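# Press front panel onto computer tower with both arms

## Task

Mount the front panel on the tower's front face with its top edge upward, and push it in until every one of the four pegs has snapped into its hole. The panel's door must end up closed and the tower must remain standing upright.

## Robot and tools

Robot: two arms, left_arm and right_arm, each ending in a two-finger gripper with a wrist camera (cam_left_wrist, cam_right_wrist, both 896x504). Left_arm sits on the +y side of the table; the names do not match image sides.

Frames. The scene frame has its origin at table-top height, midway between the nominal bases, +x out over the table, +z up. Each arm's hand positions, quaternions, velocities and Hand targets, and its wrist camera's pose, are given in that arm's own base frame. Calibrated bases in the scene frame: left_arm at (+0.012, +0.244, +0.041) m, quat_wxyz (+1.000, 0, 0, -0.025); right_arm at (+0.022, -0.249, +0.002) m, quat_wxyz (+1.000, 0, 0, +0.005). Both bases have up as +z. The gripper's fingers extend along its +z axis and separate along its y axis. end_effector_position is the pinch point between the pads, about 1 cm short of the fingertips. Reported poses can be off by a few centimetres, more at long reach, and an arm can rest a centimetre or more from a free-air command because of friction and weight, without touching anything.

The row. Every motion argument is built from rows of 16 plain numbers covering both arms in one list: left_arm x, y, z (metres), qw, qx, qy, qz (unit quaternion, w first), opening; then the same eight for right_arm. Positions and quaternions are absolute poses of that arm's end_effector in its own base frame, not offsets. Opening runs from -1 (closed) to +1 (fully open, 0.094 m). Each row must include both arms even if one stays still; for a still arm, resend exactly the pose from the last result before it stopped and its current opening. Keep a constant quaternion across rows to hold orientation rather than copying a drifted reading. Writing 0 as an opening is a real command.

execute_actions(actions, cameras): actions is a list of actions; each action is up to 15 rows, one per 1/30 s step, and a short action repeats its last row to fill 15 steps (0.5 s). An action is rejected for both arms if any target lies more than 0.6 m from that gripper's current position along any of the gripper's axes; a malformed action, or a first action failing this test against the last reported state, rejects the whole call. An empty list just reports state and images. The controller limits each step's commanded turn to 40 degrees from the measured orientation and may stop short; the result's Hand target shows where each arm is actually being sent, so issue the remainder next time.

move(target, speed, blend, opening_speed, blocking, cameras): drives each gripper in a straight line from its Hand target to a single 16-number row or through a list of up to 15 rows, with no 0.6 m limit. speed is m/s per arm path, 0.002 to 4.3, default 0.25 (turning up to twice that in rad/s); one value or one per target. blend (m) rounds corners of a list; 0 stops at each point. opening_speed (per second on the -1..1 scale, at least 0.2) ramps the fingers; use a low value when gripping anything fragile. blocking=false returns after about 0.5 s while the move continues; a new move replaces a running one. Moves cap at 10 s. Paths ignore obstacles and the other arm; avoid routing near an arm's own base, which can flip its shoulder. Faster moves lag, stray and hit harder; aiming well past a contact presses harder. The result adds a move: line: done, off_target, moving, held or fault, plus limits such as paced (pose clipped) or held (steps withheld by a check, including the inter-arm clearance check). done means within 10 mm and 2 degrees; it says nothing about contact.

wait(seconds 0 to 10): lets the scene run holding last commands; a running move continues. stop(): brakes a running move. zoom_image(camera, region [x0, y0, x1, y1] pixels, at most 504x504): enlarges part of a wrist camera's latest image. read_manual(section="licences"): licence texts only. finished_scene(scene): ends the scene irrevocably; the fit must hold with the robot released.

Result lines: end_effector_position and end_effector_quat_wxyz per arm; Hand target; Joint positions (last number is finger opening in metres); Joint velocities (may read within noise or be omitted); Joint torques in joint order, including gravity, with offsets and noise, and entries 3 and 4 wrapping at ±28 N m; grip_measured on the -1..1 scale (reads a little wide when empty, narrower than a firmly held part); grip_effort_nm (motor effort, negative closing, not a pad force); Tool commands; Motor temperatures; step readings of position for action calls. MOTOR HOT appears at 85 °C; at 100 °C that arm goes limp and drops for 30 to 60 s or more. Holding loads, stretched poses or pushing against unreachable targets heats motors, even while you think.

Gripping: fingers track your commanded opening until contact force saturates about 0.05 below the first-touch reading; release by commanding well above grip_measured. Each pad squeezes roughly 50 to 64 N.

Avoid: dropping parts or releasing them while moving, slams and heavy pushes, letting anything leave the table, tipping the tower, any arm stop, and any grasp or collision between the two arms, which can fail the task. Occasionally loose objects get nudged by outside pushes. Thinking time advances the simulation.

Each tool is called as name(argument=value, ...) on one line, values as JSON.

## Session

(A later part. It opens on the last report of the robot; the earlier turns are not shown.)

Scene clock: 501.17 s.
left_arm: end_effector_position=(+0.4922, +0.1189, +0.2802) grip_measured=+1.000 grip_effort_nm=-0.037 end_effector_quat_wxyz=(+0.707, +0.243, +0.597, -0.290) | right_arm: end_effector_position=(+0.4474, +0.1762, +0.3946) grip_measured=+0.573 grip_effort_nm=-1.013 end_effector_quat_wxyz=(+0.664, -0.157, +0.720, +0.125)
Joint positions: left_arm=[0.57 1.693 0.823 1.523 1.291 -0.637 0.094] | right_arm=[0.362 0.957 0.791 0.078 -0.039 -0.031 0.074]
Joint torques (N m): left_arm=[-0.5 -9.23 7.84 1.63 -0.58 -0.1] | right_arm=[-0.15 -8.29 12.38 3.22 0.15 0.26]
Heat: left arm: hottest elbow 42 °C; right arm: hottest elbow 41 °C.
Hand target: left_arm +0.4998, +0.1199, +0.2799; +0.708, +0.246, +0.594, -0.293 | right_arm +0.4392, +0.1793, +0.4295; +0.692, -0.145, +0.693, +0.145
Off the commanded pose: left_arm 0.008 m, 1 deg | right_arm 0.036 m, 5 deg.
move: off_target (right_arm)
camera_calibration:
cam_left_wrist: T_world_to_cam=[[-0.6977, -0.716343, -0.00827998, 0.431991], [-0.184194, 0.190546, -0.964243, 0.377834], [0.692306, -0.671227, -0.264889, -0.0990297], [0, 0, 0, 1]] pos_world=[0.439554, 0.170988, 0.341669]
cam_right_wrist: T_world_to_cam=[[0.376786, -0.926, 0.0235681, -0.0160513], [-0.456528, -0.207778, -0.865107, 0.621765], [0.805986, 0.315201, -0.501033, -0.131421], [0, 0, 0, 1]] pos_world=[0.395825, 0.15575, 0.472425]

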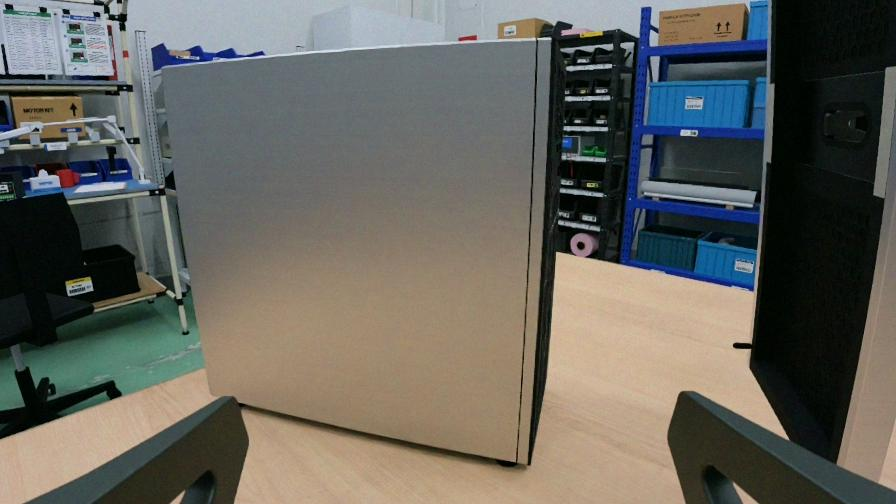

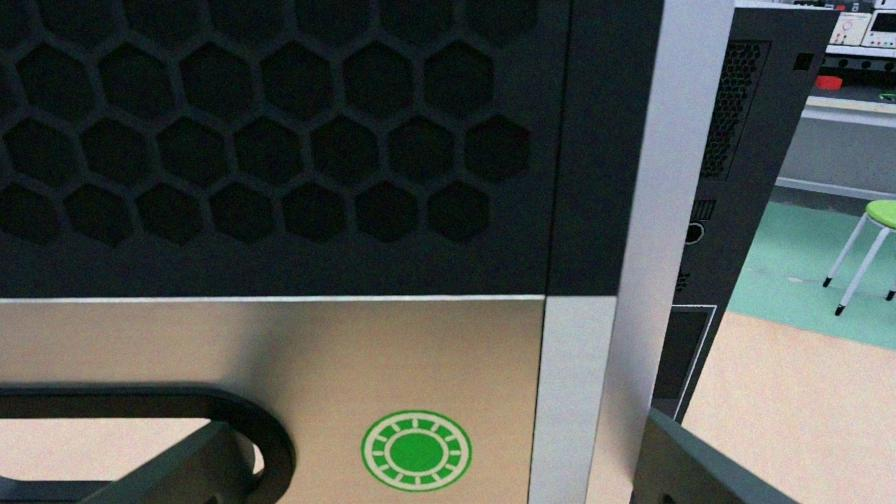

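zoom_image(camera="cam_left_wrist", region=[480, 20, 600, 260])

zoom_image(camera="cam_left_wrist", region=[480, 250, 600, 490])

Scaled by 2.100 from the camera's 896x504 image, which has a finer 1280x720 frame.

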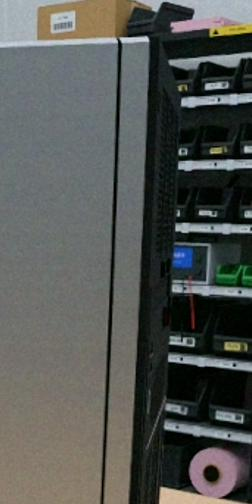

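Scaled by 2.100 from the camera's 896x504 image, which has a finer 1280x720 frame.

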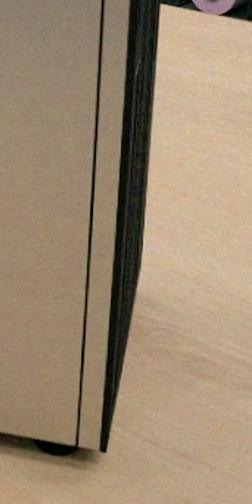

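move(target=[0.50,0.12,0.28,0.708,0.246,0.594,-0.293,1,0.60,0.060,0.285,0.712,-0.137,0.668,0.166,0.3], speed=0.12)

Scene clock: 550.03 s.
left_arm: end_effector_position=(+0.4922, +0.1190, +0.2800) grip_measured=+1.000 grip_effort_nm=-0.042 end_effector_quat_wxyz=(+0.707, +0.243, +0.598, -0.291) | right_arm: end_effector_position=(+0.5816, +0.0657, +0.2447) grip_measured=+0.570 grip_effort_nm=-1.013 end_effector_quat_wxyz=(+0.682, -0.143, +0.698, +0.164)
Joint positions: left_arm=[0.57 1.693 0.823 1.523 1.291 -0.639 0.094] | right_arm=[-0.016 1.531 0.773 0.74 -0.455 0.025 0.074]
Joint torques (N m): left_arm=[-0.21 -9.35 7.9 1.8 -0.59 -0.1] | right_arm=[-1.96 -12.1 13.65 2.66 -0.11 0.27]
Motor temperatures (°C): left_arm=[25 28 37 27 25 22 24] | right_arm=[23 31 44 23 24 23 27]
Heat: left arm: hottest elbow 37 °C; right arm: hottest elbow 44 °C.
Hand target: left_arm +0.4997, +0.1198, +0.2800; +0.708, +0.246, +0.594, -0.293 | right_arm +0.5967, +0.0598, +0.2849; +0.712, -0.138, +0.668, +0.166
Off the commanded pose: left_arm 0.008 m, 1 deg | right_arm 0.045 m, 5 deg.
move: off_target (right_arm)
camera_calibration:
cam_left_wrist: T_world_to_cam=[[-0.697876, -0.716189, -0.00645634, 0.431631], [-0.185442, 0.189392, -0.964231, 0.378403], [0.691795, -0.671717, -0.264984, -0.0988129], [0, 0, 0, 1]] pos_world=[0.439755, 0.171089, 0.341471]
cam_right_wrist: T_world_to_cam=[[0.408449, -0.911957, -0.0387732, -0.169625], [-0.414818, -0.147616, -0.897851, 0.510039], [0.813078, 0.38281, -0.43859, -0.303652], [0, 0, 0, 1]] pos_world=[0.527749, 0.0368406, 0.318184]

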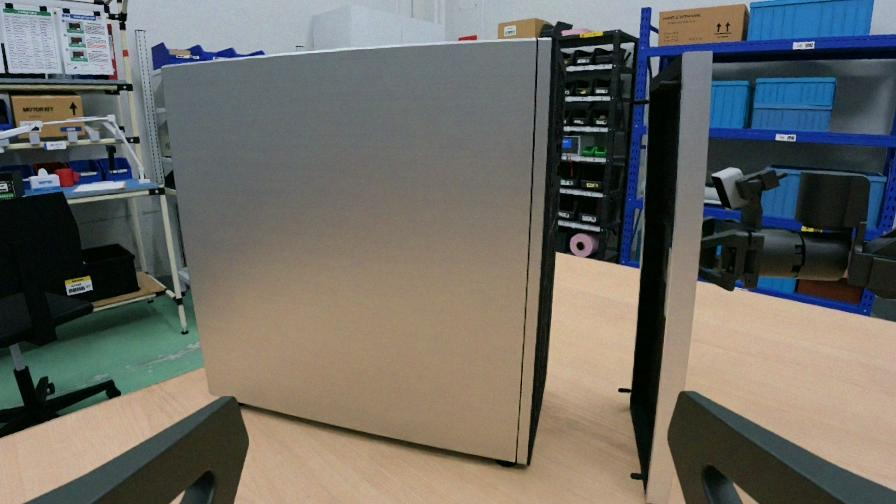

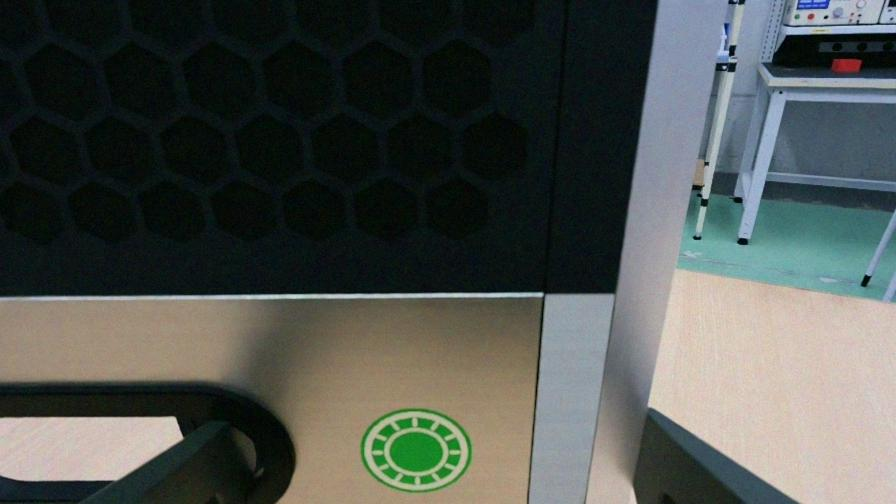

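zoom_image(camera="cam_left_wrist", region=[600, 30, 740, 270])

zoom_image(camera="cam_left_wrist", region=[600, 264, 740, 504])

Scaled by 2.100 from the camera's 896x504 image, which has a finer 1280x720 frame.

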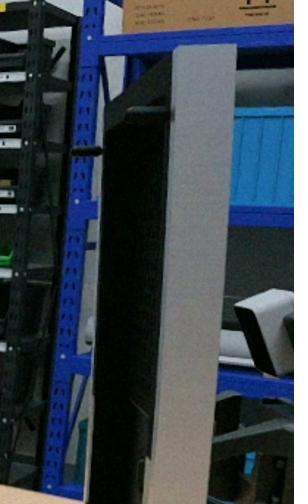

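Scaled by 2.100 from the camera's 896x504 image, which has a finer 1280x720 frame.

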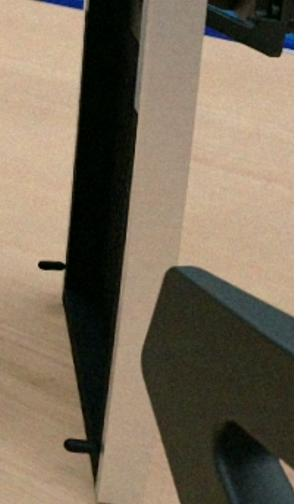

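move(target=[0.50,0.12,0.28,0.708,0.246,0.594,-0.293,1,0.656,0.081,0.297,0.7258,-0.1428,0.6537,0.159,0.3], speed=0.08)

zoom_image(camera="cam_left_wrist", region=[500, 20, 680, 264])

zoom_image(camera="cam_left_wrist", region=[500, 264, 680, 504])

Scene clock: 616.13 s.
left_arm: end_effector_position=(+0.4923, +0.1190, +0.2799) grip_measured=+1.000 grip_effort_nm=-0.032 end_effector_quat_wxyz=(+0.707, +0.242, +0.598, -0.291) | right_arm: end_effector_position=(+0.6380, +0.0740, +0.2481) grip_measured=+0.570 grip_effort_nm=-1.023 end_effector_quat_wxyz=(+0.692, -0.140, +0.690, +0.156)
Joint positions: left_arm=[0.57 1.693 0.823 1.523 1.291 -0.639 0.094] | right_arm=[0.009 1.659 0.927 0.741 -0.413 0.026 0.074]
Joint torques (N m): left_arm=[-0.26 -9.11 7.79 1.8 -0.57 -0.08] | right_arm=[-1.08 -14.39 14.54 2.58 0.17 0.14]
Heat: left arm: hottest elbow 35 °C; right arm: hottest elbow 48 °C.
Hand target: left_arm +0.4998, +0.1199, +0.2798; +0.708, +0.246, +0.594, -0.293 | right_arm +0.6513, +0.0807, +0.2969; +0.726, -0.143, +0.654, +0.160
Off the commanded pose: left_arm 0.008 m, 1 deg | right_arm 0.053 m, 6 deg.
move: off_target (right_arm)
camera_calibration:
cam_left_wrist: T_world_to_cam=[[-0.697941, -0.716133, -0.00569972, 0.431462], [-0.185934, 0.188885, -0.964236, 0.378496], [0.691598, -0.67192, -0.264984, -0.0986769], [0, 0, 0, 1]] pos_world=[0.439755, 0.171189, 0.341271]
cam_right_wrist: T_world_to_cam=[[0.393567, -0.91886, -0.0283072, -0.177528], [-0.393638, -0.140617, -0.908447, 0.526389], [0.830755, 0.368677, -0.417041, -0.366831], [0, 0, 0, 1]] pos_world=[0.581822, 0.0461382, 0.320187]

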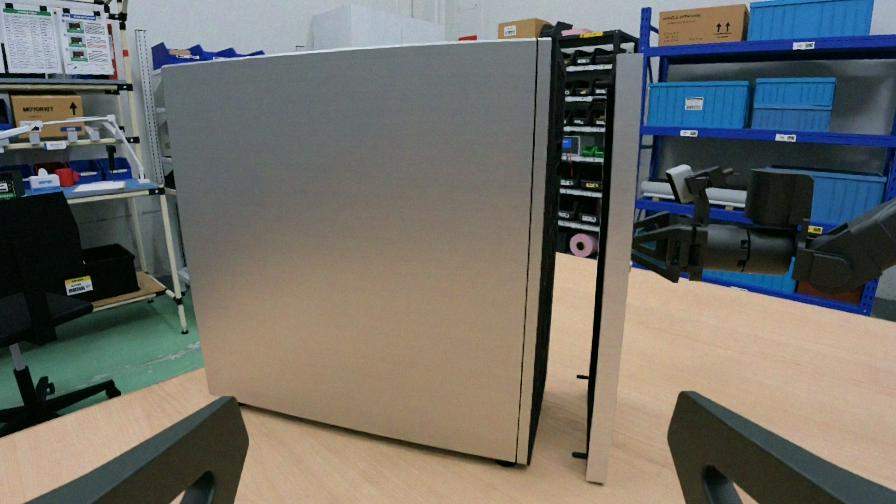

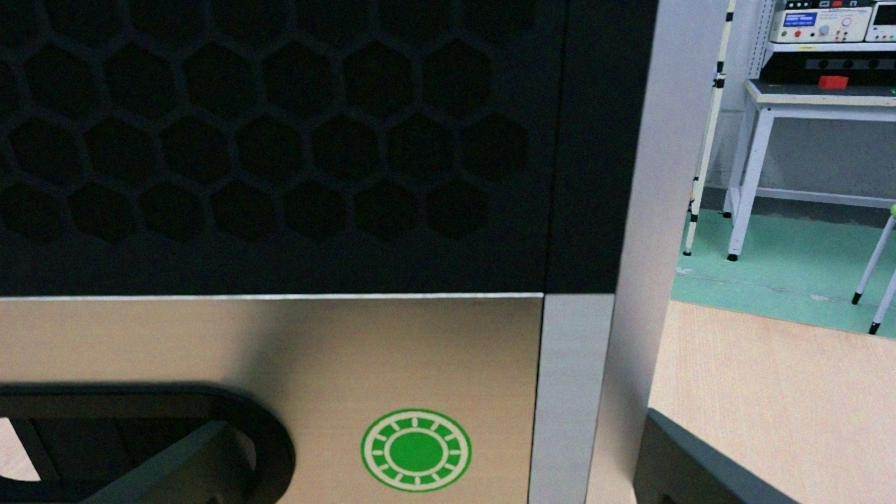

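Scaled by 2.066 from the camera's 896x504 image, which has a finer 1280x720 frame.

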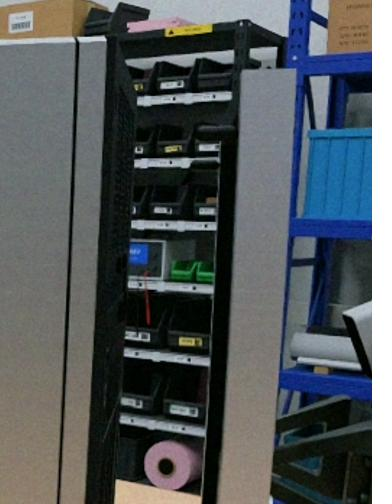

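Scaled by 2.100 from the camera's 896x504 image, which has a finer 1280x720 frame.

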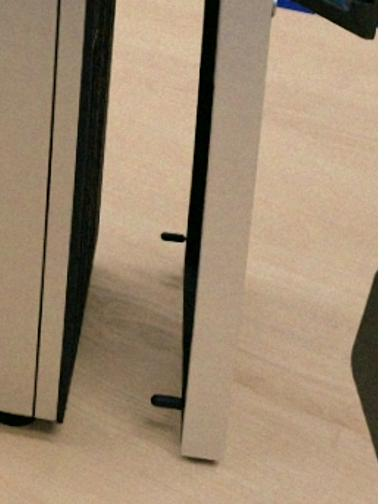

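move(target=[0.50,0.12,0.28,0.708,0.246,0.594,-0.293,1,0.682,0.0955,0.314,0.74,-0.1497,0.6385,0.1507,0.3], speed=0.06)

zoom_image(camera="cam_left_wrist", region=[500, 20, 680, 264])

zoom_image(camera="cam_left_wrist", region=[500, 264, 680, 504])

Scene clock: 644.33 s.
left_arm: end_effector_position=(+0.4923, +0.1190, +0.2799) grip_measured=+1.000 grip_effort_nm=-0.032 end_effector_quat_wxyz=(+0.707, +0.242, +0.598, -0.291) | right_arm: end_effector_position=(+0.6657, +0.0870, +0.2630) grip_measured=+0.570 grip_effort_nm=-1.023 end_effector_quat_wxyz=(+0.706, -0.142, +0.677, +0.152)
Joint positions: left_arm=[0.57 1.693 0.823 1.523 1.291 -0.639 0.094] | right_arm=[0.035 1.709 1.016 0.741 -0.384 0.022 0.074]
Joint torques (N m): left_arm=[-0.67 -9.23 7.86 1.72 -0.59 -0.1] | right_arm=[-0.03 -15.91 14.86 2.18 0.18 0.04]
Heat: left arm: hottest elbow 35 °C; right arm: hottest elbow 45 °C.
Hand target: left_arm +0.4998, +0.1199, +0.2798; +0.708, +0.246, +0.594, -0.293 | right_arm +0.6772, +0.0949, +0.3139; +0.740, -0.149, +0.638, +0.151
Off the commanded pose: left_arm 0.008 m, 1 deg | right_arm 0.054 m, 6 deg.
move: off_target (right_arm)
camera_calibration:
cam_left_wrist: T_world_to_cam=[[-0.697941, -0.716133, -0.00569972, 0.431462], [-0.185934, 0.188885, -0.964236, 0.378496], [0.691598, -0.67192, -0.264984, -0.0986769], [0, 0, 0, 1]] pos_world=[0.439755, 0.171189, 0.341271]
cam_right_wrist: T_world_to_cam=[[0.391845, -0.919969, -0.0107091, -0.179341], [-0.357015, -0.141316, -0.923347, 0.532248], [0.847938, 0.365632, -0.383816, -0.408371], [0, 0, 0, 1]] pos_world=[0.606568, 0.0595406, 0.33279]

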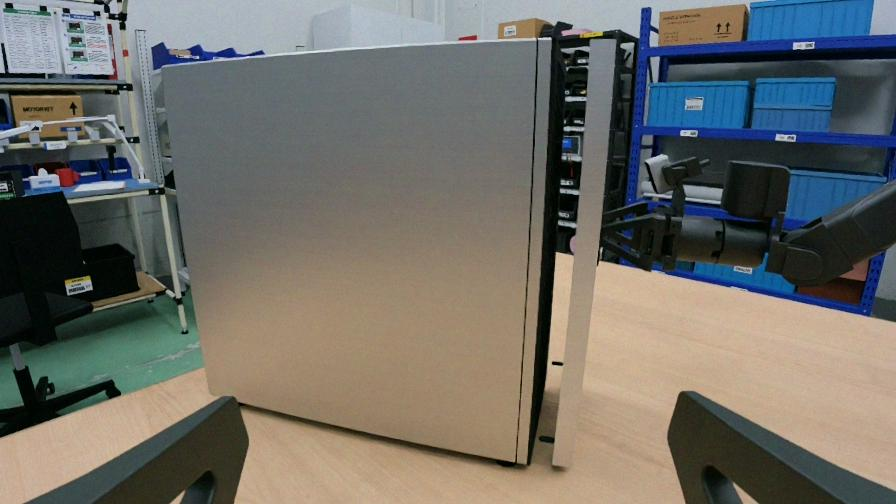

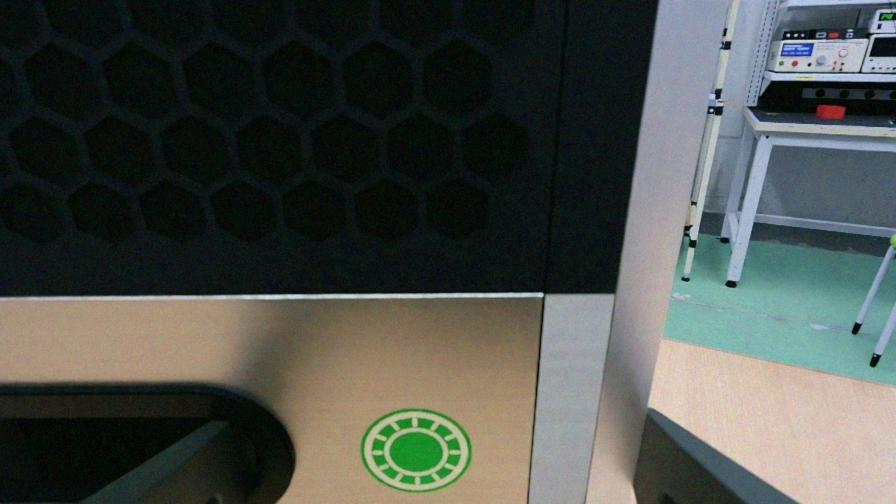

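Scaled by 2.066 from the camera's 896x504 image, which has a finer 1280x720 frame.

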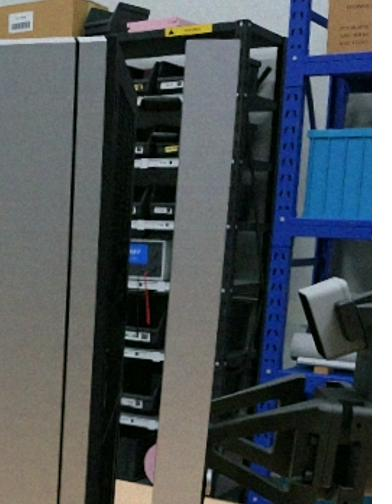

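Scaled by 2.100 from the camera's 896x504 image, which has a finer 1280x720 frame.

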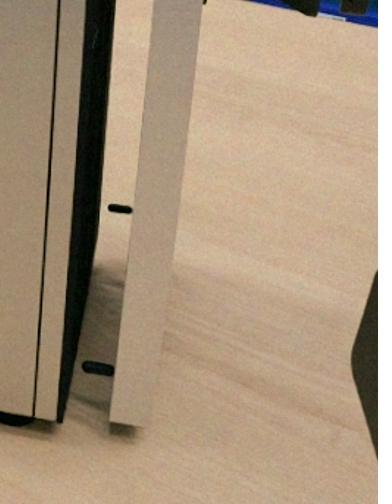

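move(target=[0.50,0.12,0.28,0.708,0.246,0.594,-0.293,1,0.688,0.1015,0.314,0.7372,-0.1551,0.6419,0.1446,0.3], speed=0.04, cameras=["cam_left_wrist"])

zoom_image(camera="cam_left_wrist", region=[520, 20, 640, 140])

zoom_image(camera="cam_left_wrist", region=[490, 340, 610, 480])

Scene clock: 684.07 s.
left_arm: end_effector_position=(+0.4923, +0.1190, +0.2799) grip_measured=+1.000 grip_effort_nm=-0.032 end_effector_quat_wxyz=(+0.707, +0.242, +0.598, -0.291) | right_arm: end_effector_position=(+0.6715, +0.0920, +0.2662) grip_measured=+0.569 grip_effort_nm=-1.013 end_effector_quat_wxyz=(+0.708, -0.149, +0.675, +0.145)
Joint positions: left_arm=[0.57 1.693 0.823 1.523 1.291 -0.639 0.094] | right_arm=[0.044 1.716 1.036 0.728 -0.373 0.002 0.074]
Joint torques (N m): left_arm=[-0.79 -9.11 7.91 1.76 -0.56 -0.09] | right_arm=[-0.85 -15.91 15.08 1.72 0.13 -0.03]
Heat: left arm: hottest elbow 35 °C; right arm: hottest elbow 47 °C.
Hand target: left_arm +0.4997, +0.1199, +0.2798; +0.708, +0.246, +0.594, -0.293 | right_arm +0.6834, +0.1008, +0.3139; +0.737, -0.155, +0.642, +0.145
Off the commanded pose: left_arm 0.008 m, 1 deg | right_arm 0.051 m, 5 deg.
move: off_target (right_arm)
camera_calibration:
cam_left_wrist: T_world_to_cam=[[-0.697941, -0.716133, -0.00569972, 0.431462], [-0.185934, 0.188885, -0.964236, 0.378496], [0.691598, -0.67192, -0.264984, -0.0986769], [0, 0, 0, 1]] pos_world=[0.439755, 0.171189, 0.341271]
Images, in order (width x height): cam_left_wrist 896x504.

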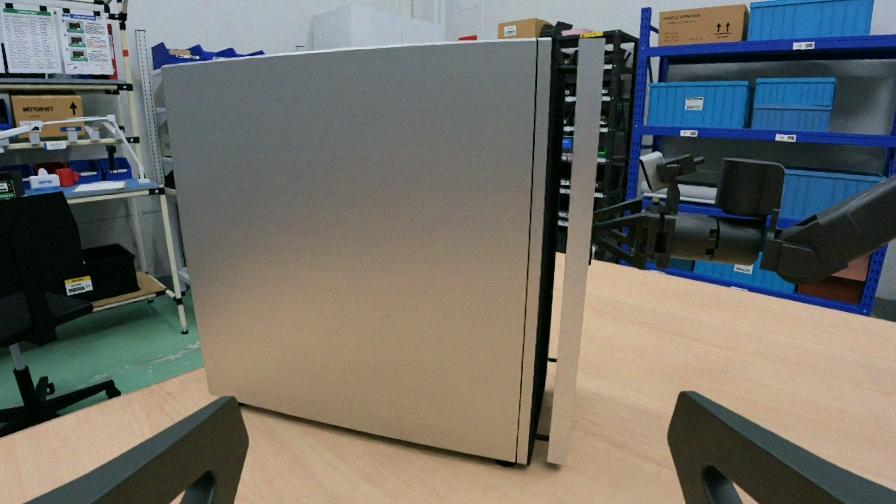

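Scaled by 4.200 from the camera's 896x504 image, which has a finer 1280x720 frame.

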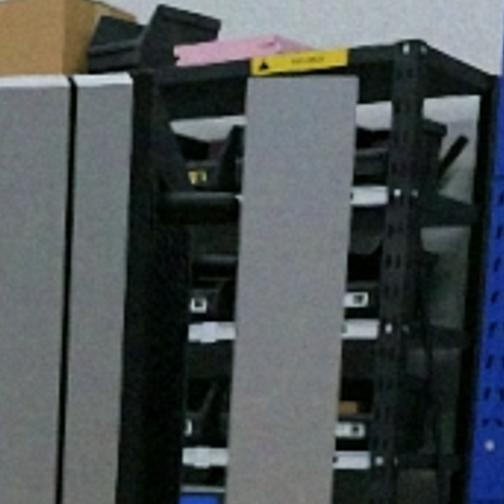

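Scaled by 3.600 from the camera's 896x504 image, which has a finer 1280x720 frame.

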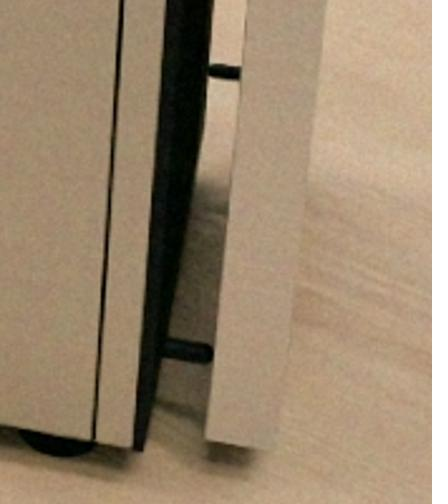

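move(target=[[0.45,0.10,0.50,0.708,0.246,0.594,-0.293,1,0.688,0.1015,0.314,0.7372,-0.1551,0.6419,0.1446,0.3],[0.46,-0.12,0.57,0.625,0.179,0.745,-0.150,1,0.688,0.1015,0.314,0.7372,-0.1551,0.6419,0.1446,0.3]], speed=0.2, cameras=["cam_left_wrist"])

Scene clock: 711.27 s.
left_arm: end_effector_position=(+0.4597, -0.1168, +0.5459) grip_measured=+1.000 grip_effort_nm=-0.046 end_effector_quat_wxyz=(+0.613, +0.171, +0.756, -0.154) | right_arm: end_effector_position=(+0.6715, +0.0920, +0.2662) grip_measured=+0.569 grip_effort_nm=-1.023 end_effector_quat_wxyz=(+0.708, -0.149, +0.675, +0.145)
Joint positions: left_arm=[-0.13 0.999 1.294 -0.509 0.331 0.047 0.094] | right_arm=[0.044 1.716 1.036 0.728 -0.373 0.002 0.074]
Joint torques (N m): left_arm=[-0.56 -3.66 13.15 1.77 -0.01 0.15] | right_arm=[-0.56 -15.85 14.97 1.62 0.16 -0.02]
Motor temperatures (°C): left_arm=[25 28 35 27 25 22 24] | right_arm=[23 34 51 23 24 23 27]
Heat: left arm: hottest elbow 35 °C; right arm: hottest elbow 51 °C.
Hand target: left_arm +0.4591, -0.1196, +0.5695; +0.625, +0.179, +0.745, -0.150 | right_arm +0.6834, +0.1008, +0.3139; +0.737, -0.155, +0.642, +0.145
Off the commanded pose: left_arm 0.024 m, 2 deg | right_arm 0.051 m, 5 deg.
move: off_target (left_arm, right_arm)
camera_calibration:
cam_left_wrist: T_world_to_cam=[[-0.446958, -0.894477, 0.0117825, 0.0956727], [-0.538795, 0.258667, -0.801743, 0.755255], [0.714093, -0.364694, -0.597553, 0.043005], [0, 0, 0, 1]] pos_world=[0.41898, -0.0940992, 0.630091]
Images, in order (width x height): cam_left_wrist 896x504.

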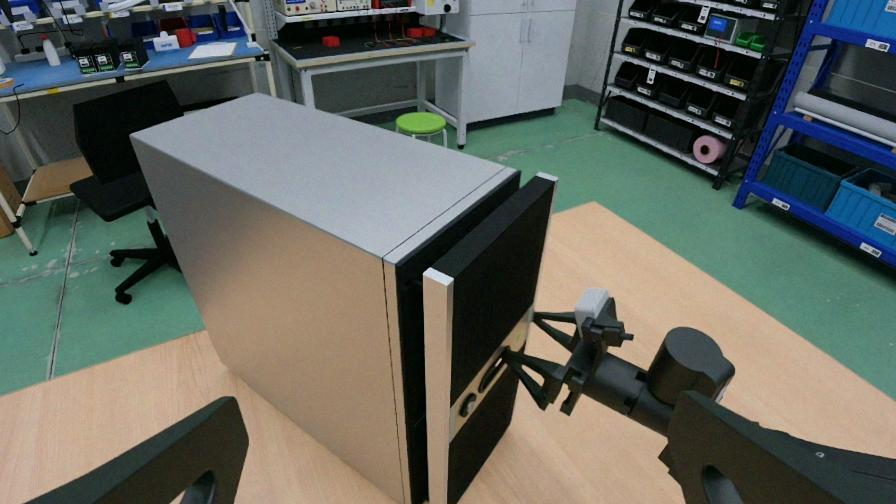

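zoom_image(camera="cam_left_wrist", region=[375, 230, 475, 310])

zoom_image(camera="cam_left_wrist", region=[480, 150, 580, 230])

Scaled by 5.040 from the camera's 896x504 image, which has a finer 1280x720 frame.

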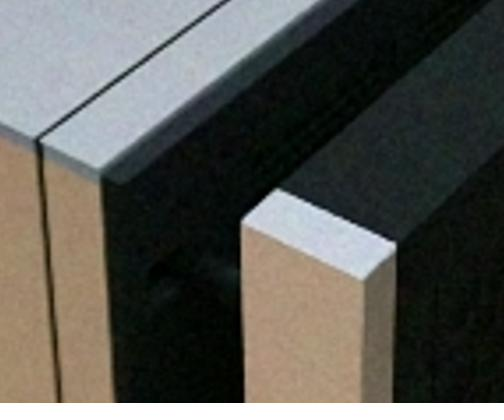

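Scaled by 5.040 from the camera's 896x504 image, which has a finer 1280x720 frame.

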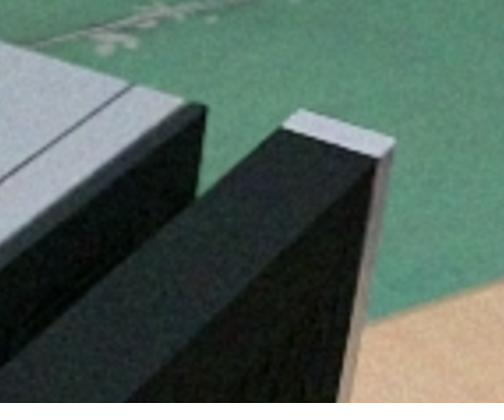

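move(target=[0.46,-0.12,0.57,0.625,0.179,0.745,-0.150,1,0.681,0.1075,0.314,0.7368,-0.1468,0.6438,0.1468,0.3], speed=0.04, cameras=["cam_left_wrist"])

zoom_image(camera="cam_left_wrist", region=[375, 230, 475, 310])

zoom_image(camera="cam_left_wrist", region=[480, 150, 580, 230])

Scene clock: 754.50 s.
left_arm: end_effector_position=(+0.4597, -0.1168, +0.5459) grip_measured=+1.000 grip_effort_nm=-0.042 end_effector_quat_wxyz=(+0.613, +0.171, +0.756, -0.154) | right_arm: end_effector_position=(+0.6718, +0.0926, +0.2662) grip_measured=+0.569 grip_effort_nm=-1.018 end_effector_quat_wxyz=(+0.709, -0.146, +0.675, +0.143)
Joint positions: left_arm=[-0.13 0.999 1.294 -0.509 0.331 0.048 0.094] | right_arm=[0.047 1.716 1.036 0.728 -0.364 0.002 0.074]
Joint torques (N m): left_arm=[-0.38 -3.49 13.15 1.76 -0.03 0.1] | right_arm=[0.67 -16.5 13.39 1.88 0.77 0.14]
Heat: left arm: hottest elbow 38 °C; right arm: hottest elbow 53 °C.
Hand target: left_arm +0.4591, -0.1196, +0.5695; +0.625, +0.179, +0.745, -0.150 | right_arm +0.6774, +0.1070, +0.3138; +0.737, -0.147, +0.644, +0.148
Off the commanded pose: left_arm 0.024 m, 2 deg | right_arm 0.051 m, 5 deg.
move: off_target (left_arm, right_arm)
camera_calibration:
cam_left_wrist: T_world_to_cam=[[-0.447064, -0.894434, 0.0110309, 0.0961492], [-0.538474, 0.259257, -0.801768, 0.755138], [0.714269, -0.364381, -0.597534, 0.0430197], [0, 0, 0, 1]] pos_world=[0.418879, -0.0940998, 0.63009]
Images, in order (width x height): cam_left_wrist 896x504.

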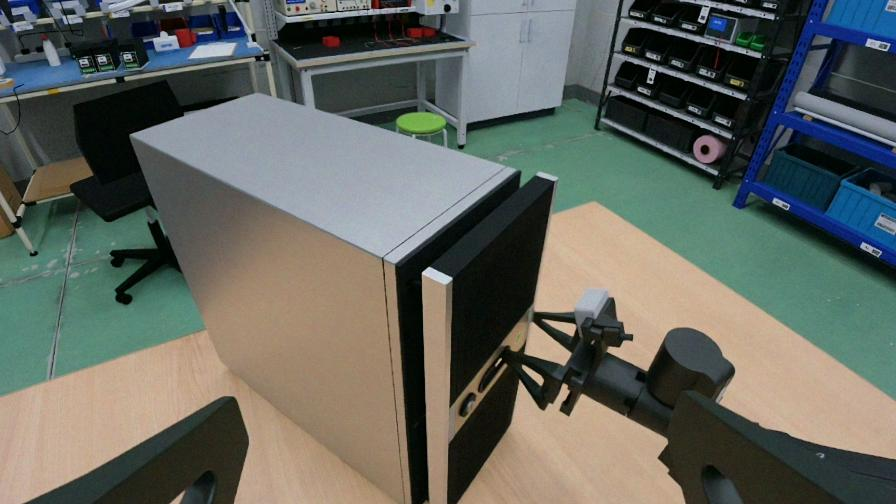

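Scaled by 5.040 from the camera's 896x504 image, which has a finer 1280x720 frame.

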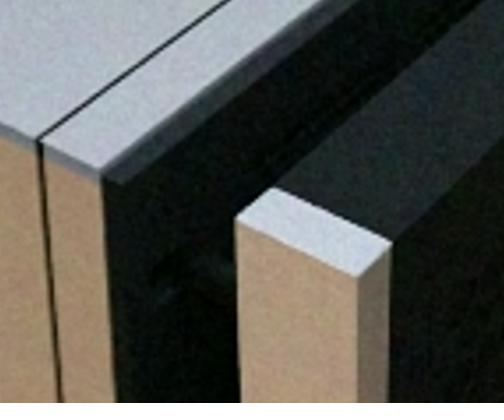

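Scaled by 5.040 from the camera's 896x504 image, which has a finer 1280x720 frame.

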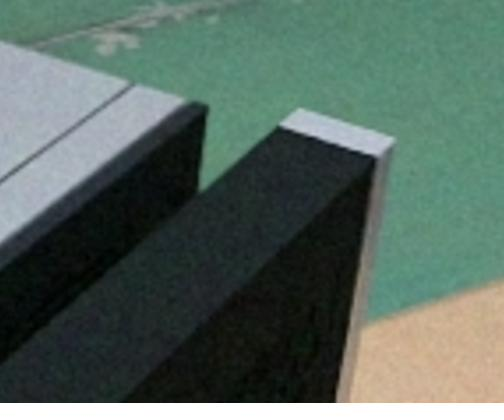

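move(target=[0.46,-0.12,0.57,0.625,0.179,0.745,-0.150,1,0.676,0.1155,0.314,0.7372,-0.143,0.644,0.146,0.3], speed=0.04, cameras=["cam_left_wrist"])

zoom_image(camera="cam_left_wrist", region=[375, 230, 475, 310])

zoom_image(camera="cam_left_wrist", region=[480, 150, 580, 230])

Scene clock: 761.20 s.
left_arm: end_effector_position=(+0.4597, -0.1168, +0.5459) grip_measured=+1.000 grip_effort_nm=-0.027 end_effector_quat_wxyz=(+0.613, +0.171, +0.756, -0.154) | right_arm: end_effector_position=(+0.6720, +0.0931, +0.2672) grip_measured=+0.569 grip_effort_nm=-1.013 end_effector_quat_wxyz=(+0.710, -0.144, +0.675, +0.140)
Joint positions: left_arm=[-0.13 0.999 1.294 -0.509 0.331 0.048 0.094] | right_arm=[0.05 1.715 1.036 0.728 -0.354 0.002 0.074]
Joint torques (N m): left_arm=[-0.44 -3.84 13.08 1.81 -0.05 0.13] | right_arm=[1.55 -17.32 12.11 2.09 1.37 0.19]
Heat: left arm: hottest elbow 39 °C; right arm: hottest elbow 53 °C.
Hand target: left_arm +0.4591, -0.1197, +0.5695; +0.625, +0.179, +0.745, -0.150 | right_arm +0.6729, +0.1147, +0.3138; +0.737, -0.143, +0.644, +0.147
Off the commanded pose: left_arm 0.024 m, 2 deg | right_arm 0.052 m, 5 deg.
move: off_target (left_arm, right_arm)
camera_calibration:
cam_left_wrist: T_world_to_cam=[[-0.447064, -0.894434, 0.0110309, 0.0961492], [-0.538474, 0.259257, -0.801768, 0.755138], [0.714269, -0.364381, -0.597534, 0.0430197], [0, 0, 0, 1]] pos_world=[0.418879, -0.0940998, 0.63009]
Images, in order (width x height): cam_left_wrist 896x504.

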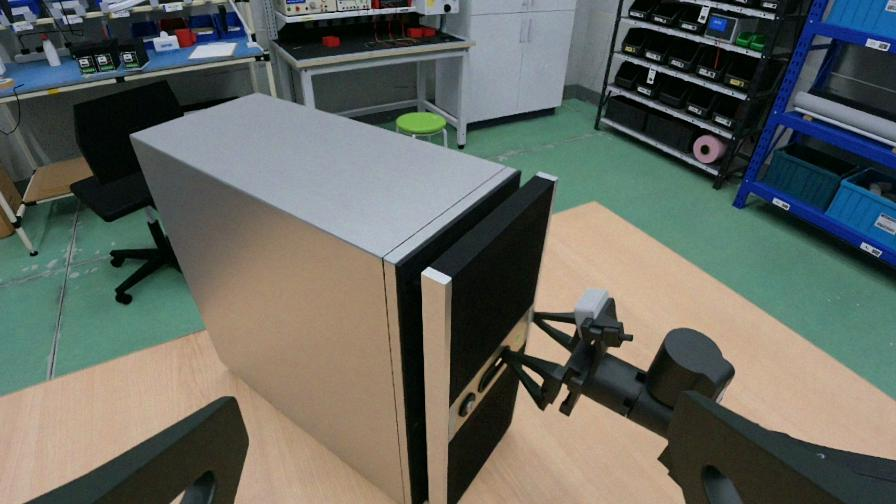

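Scaled by 5.040 from the camera's 896x504 image, which has a finer 1280x720 frame.

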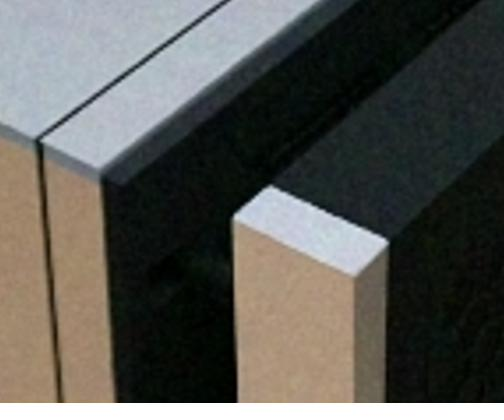

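Scaled by 5.040 from the camera's 896x504 image, which has a finer 1280x720 frame.

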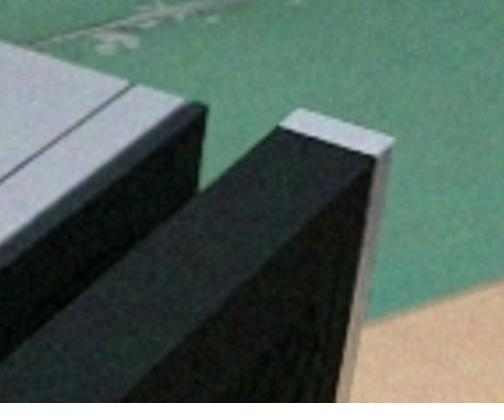

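move(target=[0.46,-0.12,0.57,0.625,0.179,0.745,-0.150,1,0.697,0.1085,0.314,0.7368,-0.1468,0.6438,0.1468,0.3], speed=0.04, cameras=["cam_left_wrist"])

zoom_image(camera="cam_left_wrist", region=[375, 230, 475, 310])

zoom_image(camera="cam_left_wrist", region=[480, 150, 580, 230])

Scene clock: 771.27 s.
left_arm: end_effector_position=(+0.4597, -0.1168, +0.5459) grip_measured=+1.000 grip_effort_nm=-0.032 end_effector_quat_wxyz=(+0.613, +0.171, +0.756, -0.154) | right_arm: end_effector_position=(+0.6719, +0.0940, +0.2665) grip_measured=+0.569 grip_effort_nm=-1.018 end_effector_quat_wxyz=(+0.708, -0.147, +0.676, +0.142)
Joint positions: left_arm=[-0.13 0.999 1.294 -0.509 0.331 0.048 0.094] | right_arm=[0.05 1.716 1.037 0.725 -0.36 0 0.074]
Joint torques (N m): left_arm=[-0.67 -4.01 13.08 1.8 -0.06 0.14] | right_arm=[-0.15 -15.09 17.05 1.69 0.62 0.14]
Heat: left arm: hottest elbow 39 °C; right arm: hottest elbow 52 °C.
Hand target: left_arm +0.4590, -0.1197, +0.5695; +0.625, +0.179, +0.745, -0.150 | right_arm +0.6904, +0.1077, +0.3141; +0.737, -0.147, +0.644, +0.148
Off the commanded pose: left_arm 0.024 m, 2 deg | right_arm 0.056 m, 5 deg.
move: off_target (left_arm, right_arm)
camera_calibration:
cam_left_wrist: T_world_to_cam=[[-0.447064, -0.894434, 0.0110309, 0.0961492], [-0.538474, 0.259257, -0.801768, 0.755138], [0.714269, -0.364381, -0.597534, 0.0430197], [0, 0, 0, 1]] pos_world=[0.418879, -0.0940998, 0.63009]
Images, in order (width x height): cam_left_wrist 896x504.

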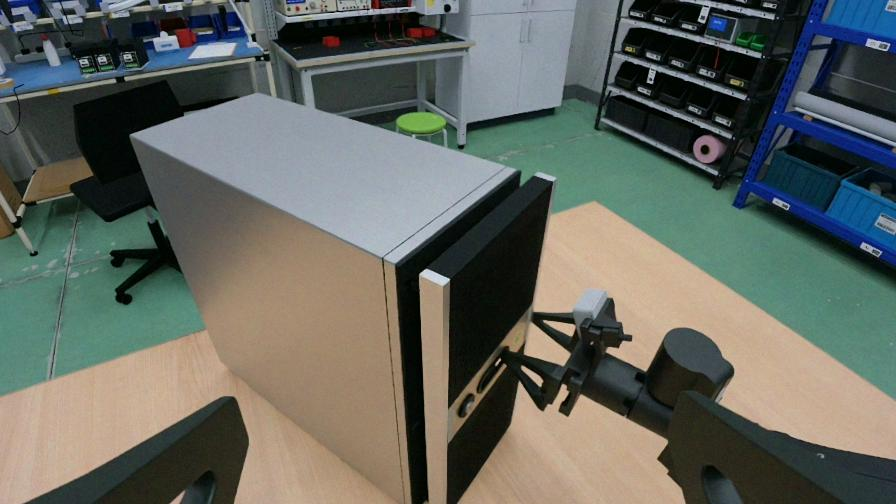

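Scaled by 5.040 from the camera's 896x504 image, which has a finer 1280x720 frame.

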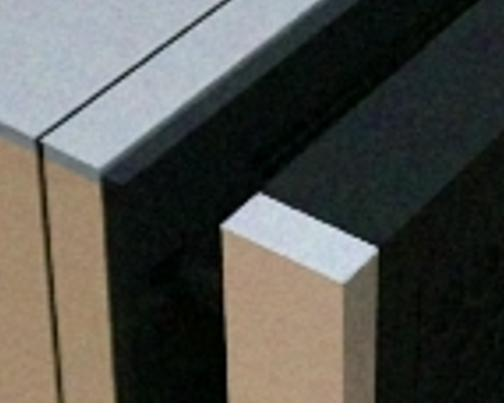

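Scaled by 5.040 from the camera's 896x504 image, which has a finer 1280x720 frame.

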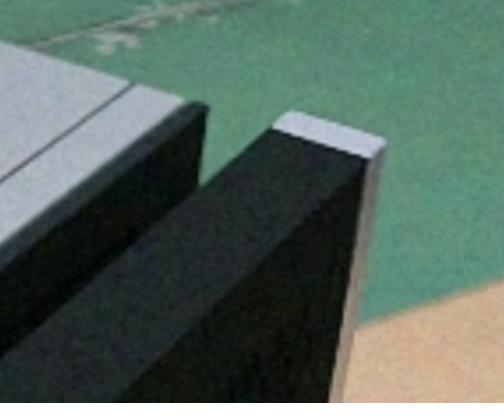

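move(target=[[0.46,-0.12,0.57,0.625,0.179,0.745,-0.150,1,0.660,0.095,0.314,0.7376,-0.1423,0.6448,0.1416,0.3],[0.46,-0.12,0.57,0.625,0.179,0.745,-0.150,1,0.680,0.103,0.314,0.7376,-0.1423,0.6448,0.1416,0.3]], speed=0.04, cameras=["cam_left_wrist"])

zoom_image(camera="cam_left_wrist", region=[375, 230, 475, 310])

zoom_image(camera="cam_left_wrist", region=[480, 150, 580, 230])

Scene clock: 801.60 s.
left_arm: end_effector_position=(+0.4597, -0.1168, +0.5459) grip_measured=+1.000 grip_effort_nm=-0.037 end_effector_quat_wxyz=(+0.613, +0.171, +0.756, -0.154) | right_arm: end_effector_position=(+0.6672, +0.0937, +0.2695) grip_measured=+0.569 grip_effort_nm=-1.018 end_effector_quat_wxyz=(+0.710, -0.141, +0.676, +0.136)
Joint positions: left_arm=[-0.13 0.999 1.294 -0.509 0.331 0.048 0.094] | right_arm=[0.055 1.699 1.022 0.725 -0.341 0 0.074]
Joint torques (N m): left_arm=[-0.32 -3.49 13.07 1.77 -0.02 0.13] | right_arm=[0.09 -15.21 14.13 1.91 0.15 0.12]
Motor temperatures (°C): left_arm=[25 27 41 27 25 22 24] | right_arm=[23 35 57 22 24 23 28]
Heat: left arm: hottest elbow 41 °C; right arm: hottest elbow 57 °C.
Hand target: left_arm +0.4590, -0.1197, +0.5695; +0.625, +0.179, +0.745, -0.150 | right_arm +0.6764, +0.1026, +0.3140; +0.738, -0.142, +0.645, +0.142
Off the commanded pose: left_arm 0.024 m, 2 deg | right_arm 0.047 m, 5 deg.
move: off_target (left_arm, right_arm)
camera_calibration:
cam_left_wrist: T_world_to_cam=[[-0.447064, -0.894434, 0.0110309, 0.0961492], [-0.538474, 0.259257, -0.801768, 0.755138], [0.714269, -0.364381, -0.597534, 0.0430197], [0, 0, 0, 1]] pos_world=[0.418879, -0.0940998, 0.63009]
Images, in order (width x height): cam_left_wrist 896x504.

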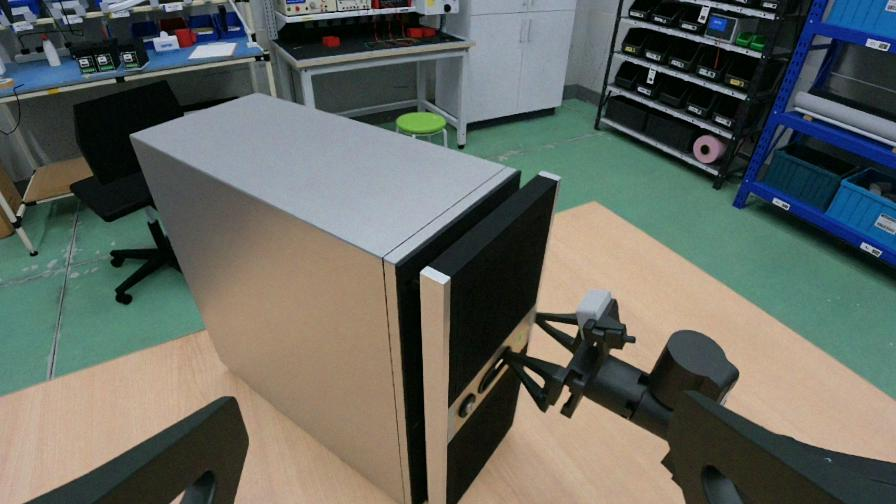

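Scaled by 5.040 from the camera's 896x504 image, which has a finer 1280x720 frame.

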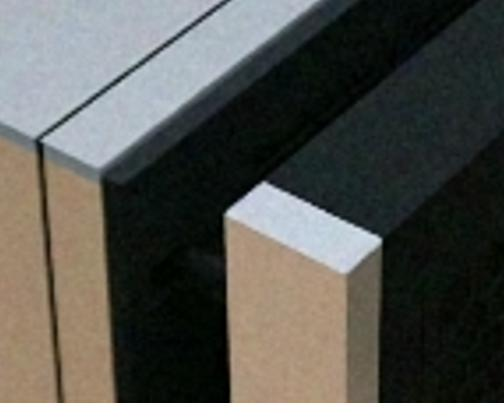

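Scaled by 5.040 from the camera's 896x504 image, which has a finer 1280x720 frame.

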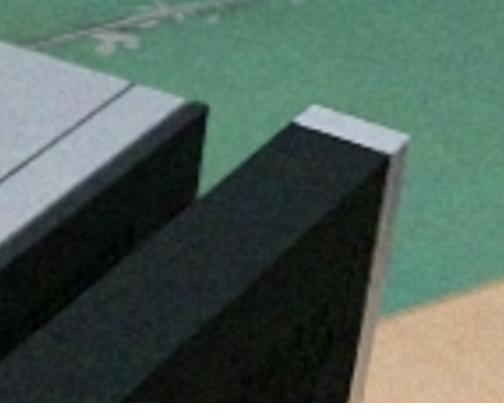

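move(target=[[0.46,-0.12,0.57,0.625,0.179,0.745,-0.150,1,0.655,0.102,0.309,0.7376,-0.1423,0.6448,0.1416,0.3],[0.46,-0.12,0.57,0.625,0.179,0.745,-0.150,1,0.674,0.107,0.309,0.7376,-0.1423,0.6448,0.1416,0.3]], speed=0.04, cameras=["cam_left_wrist"])

zoom_image(camera="cam_left_wrist", region=[375, 230, 475, 310])

zoom_image(camera="cam_left_wrist", region=[480, 150, 580, 230])

Scene clock: 841.47 s.
left_arm: end_effector_position=(+0.4597, -0.1168, +0.5459) grip_measured=+1.000 grip_effort_nm=-0.046 end_effector_quat_wxyz=(+0.613, +0.171, +0.756, -0.154) | right_arm: end_effector_position=(+0.6623, +0.0980, +0.2632) grip_measured=+0.569 grip_effort_nm=-1.018 end_effector_quat_wxyz=(+0.707, -0.141, +0.679, +0.137)
Joint positions: left_arm=[-0.13 0.999 1.294 -0.509 0.331 0.048 0.094] | right_arm=[0.064 1.696 1.004 0.732 -0.331 0 0.074]
Joint torques (N m): left_arm=[-0.56 -4.25 13.03 1.73 -0.04 0.14] | right_arm=[-0.97 -16.03 13.61 2.52 0.23 0.08]
Motor temperatures (°C): left_arm=[25 27 42 27 24 22 24] | right_arm=[22 33 51 22 24 23 28]
Heat: left arm: hottest elbow 42 °C; right arm: hottest elbow 51 °C.
Hand target: left_arm +0.4590, -0.1197, +0.5695; +0.625, +0.179, +0.745, -0.150 | right_arm +0.6705, +0.1066, +0.3089; +0.737, -0.142, +0.645, +0.142
Off the commanded pose: left_arm 0.024 m, 2 deg | right_arm 0.048 m, 5 deg.
move: off_target (left_arm, right_arm)
camera_calibration:
cam_left_wrist: T_world_to_cam=[[-0.447064, -0.894434, 0.0110309, 0.0961492], [-0.538474, 0.259257, -0.801768, 0.755138], [0.714269, -0.364381, -0.597534, 0.0430197], [0, 0, 0, 1]] pos_world=[0.418879, -0.0940998, 0.63009]
Images, in order (width x height): cam_left_wrist 896x504.

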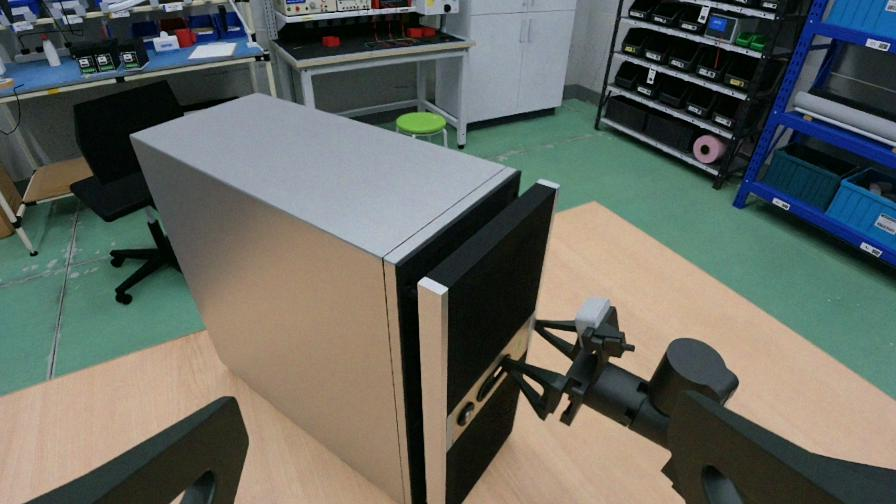

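Scaled by 5.040 from the camera's 896x504 image, which has a finer 1280x720 frame.

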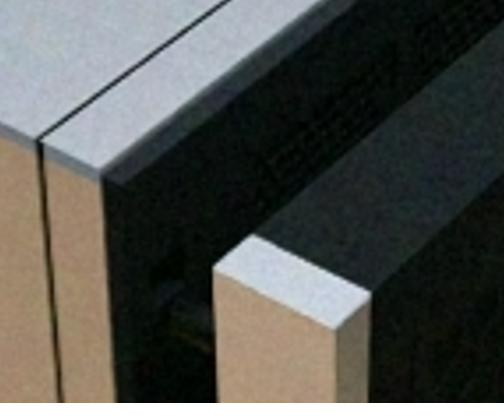

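Scaled by 5.040 from the camera's 896x504 image, which has a finer 1280x720 frame.

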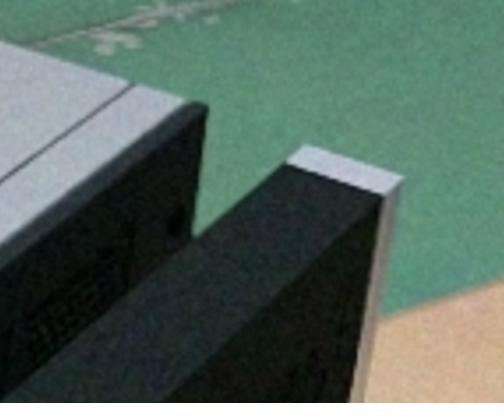

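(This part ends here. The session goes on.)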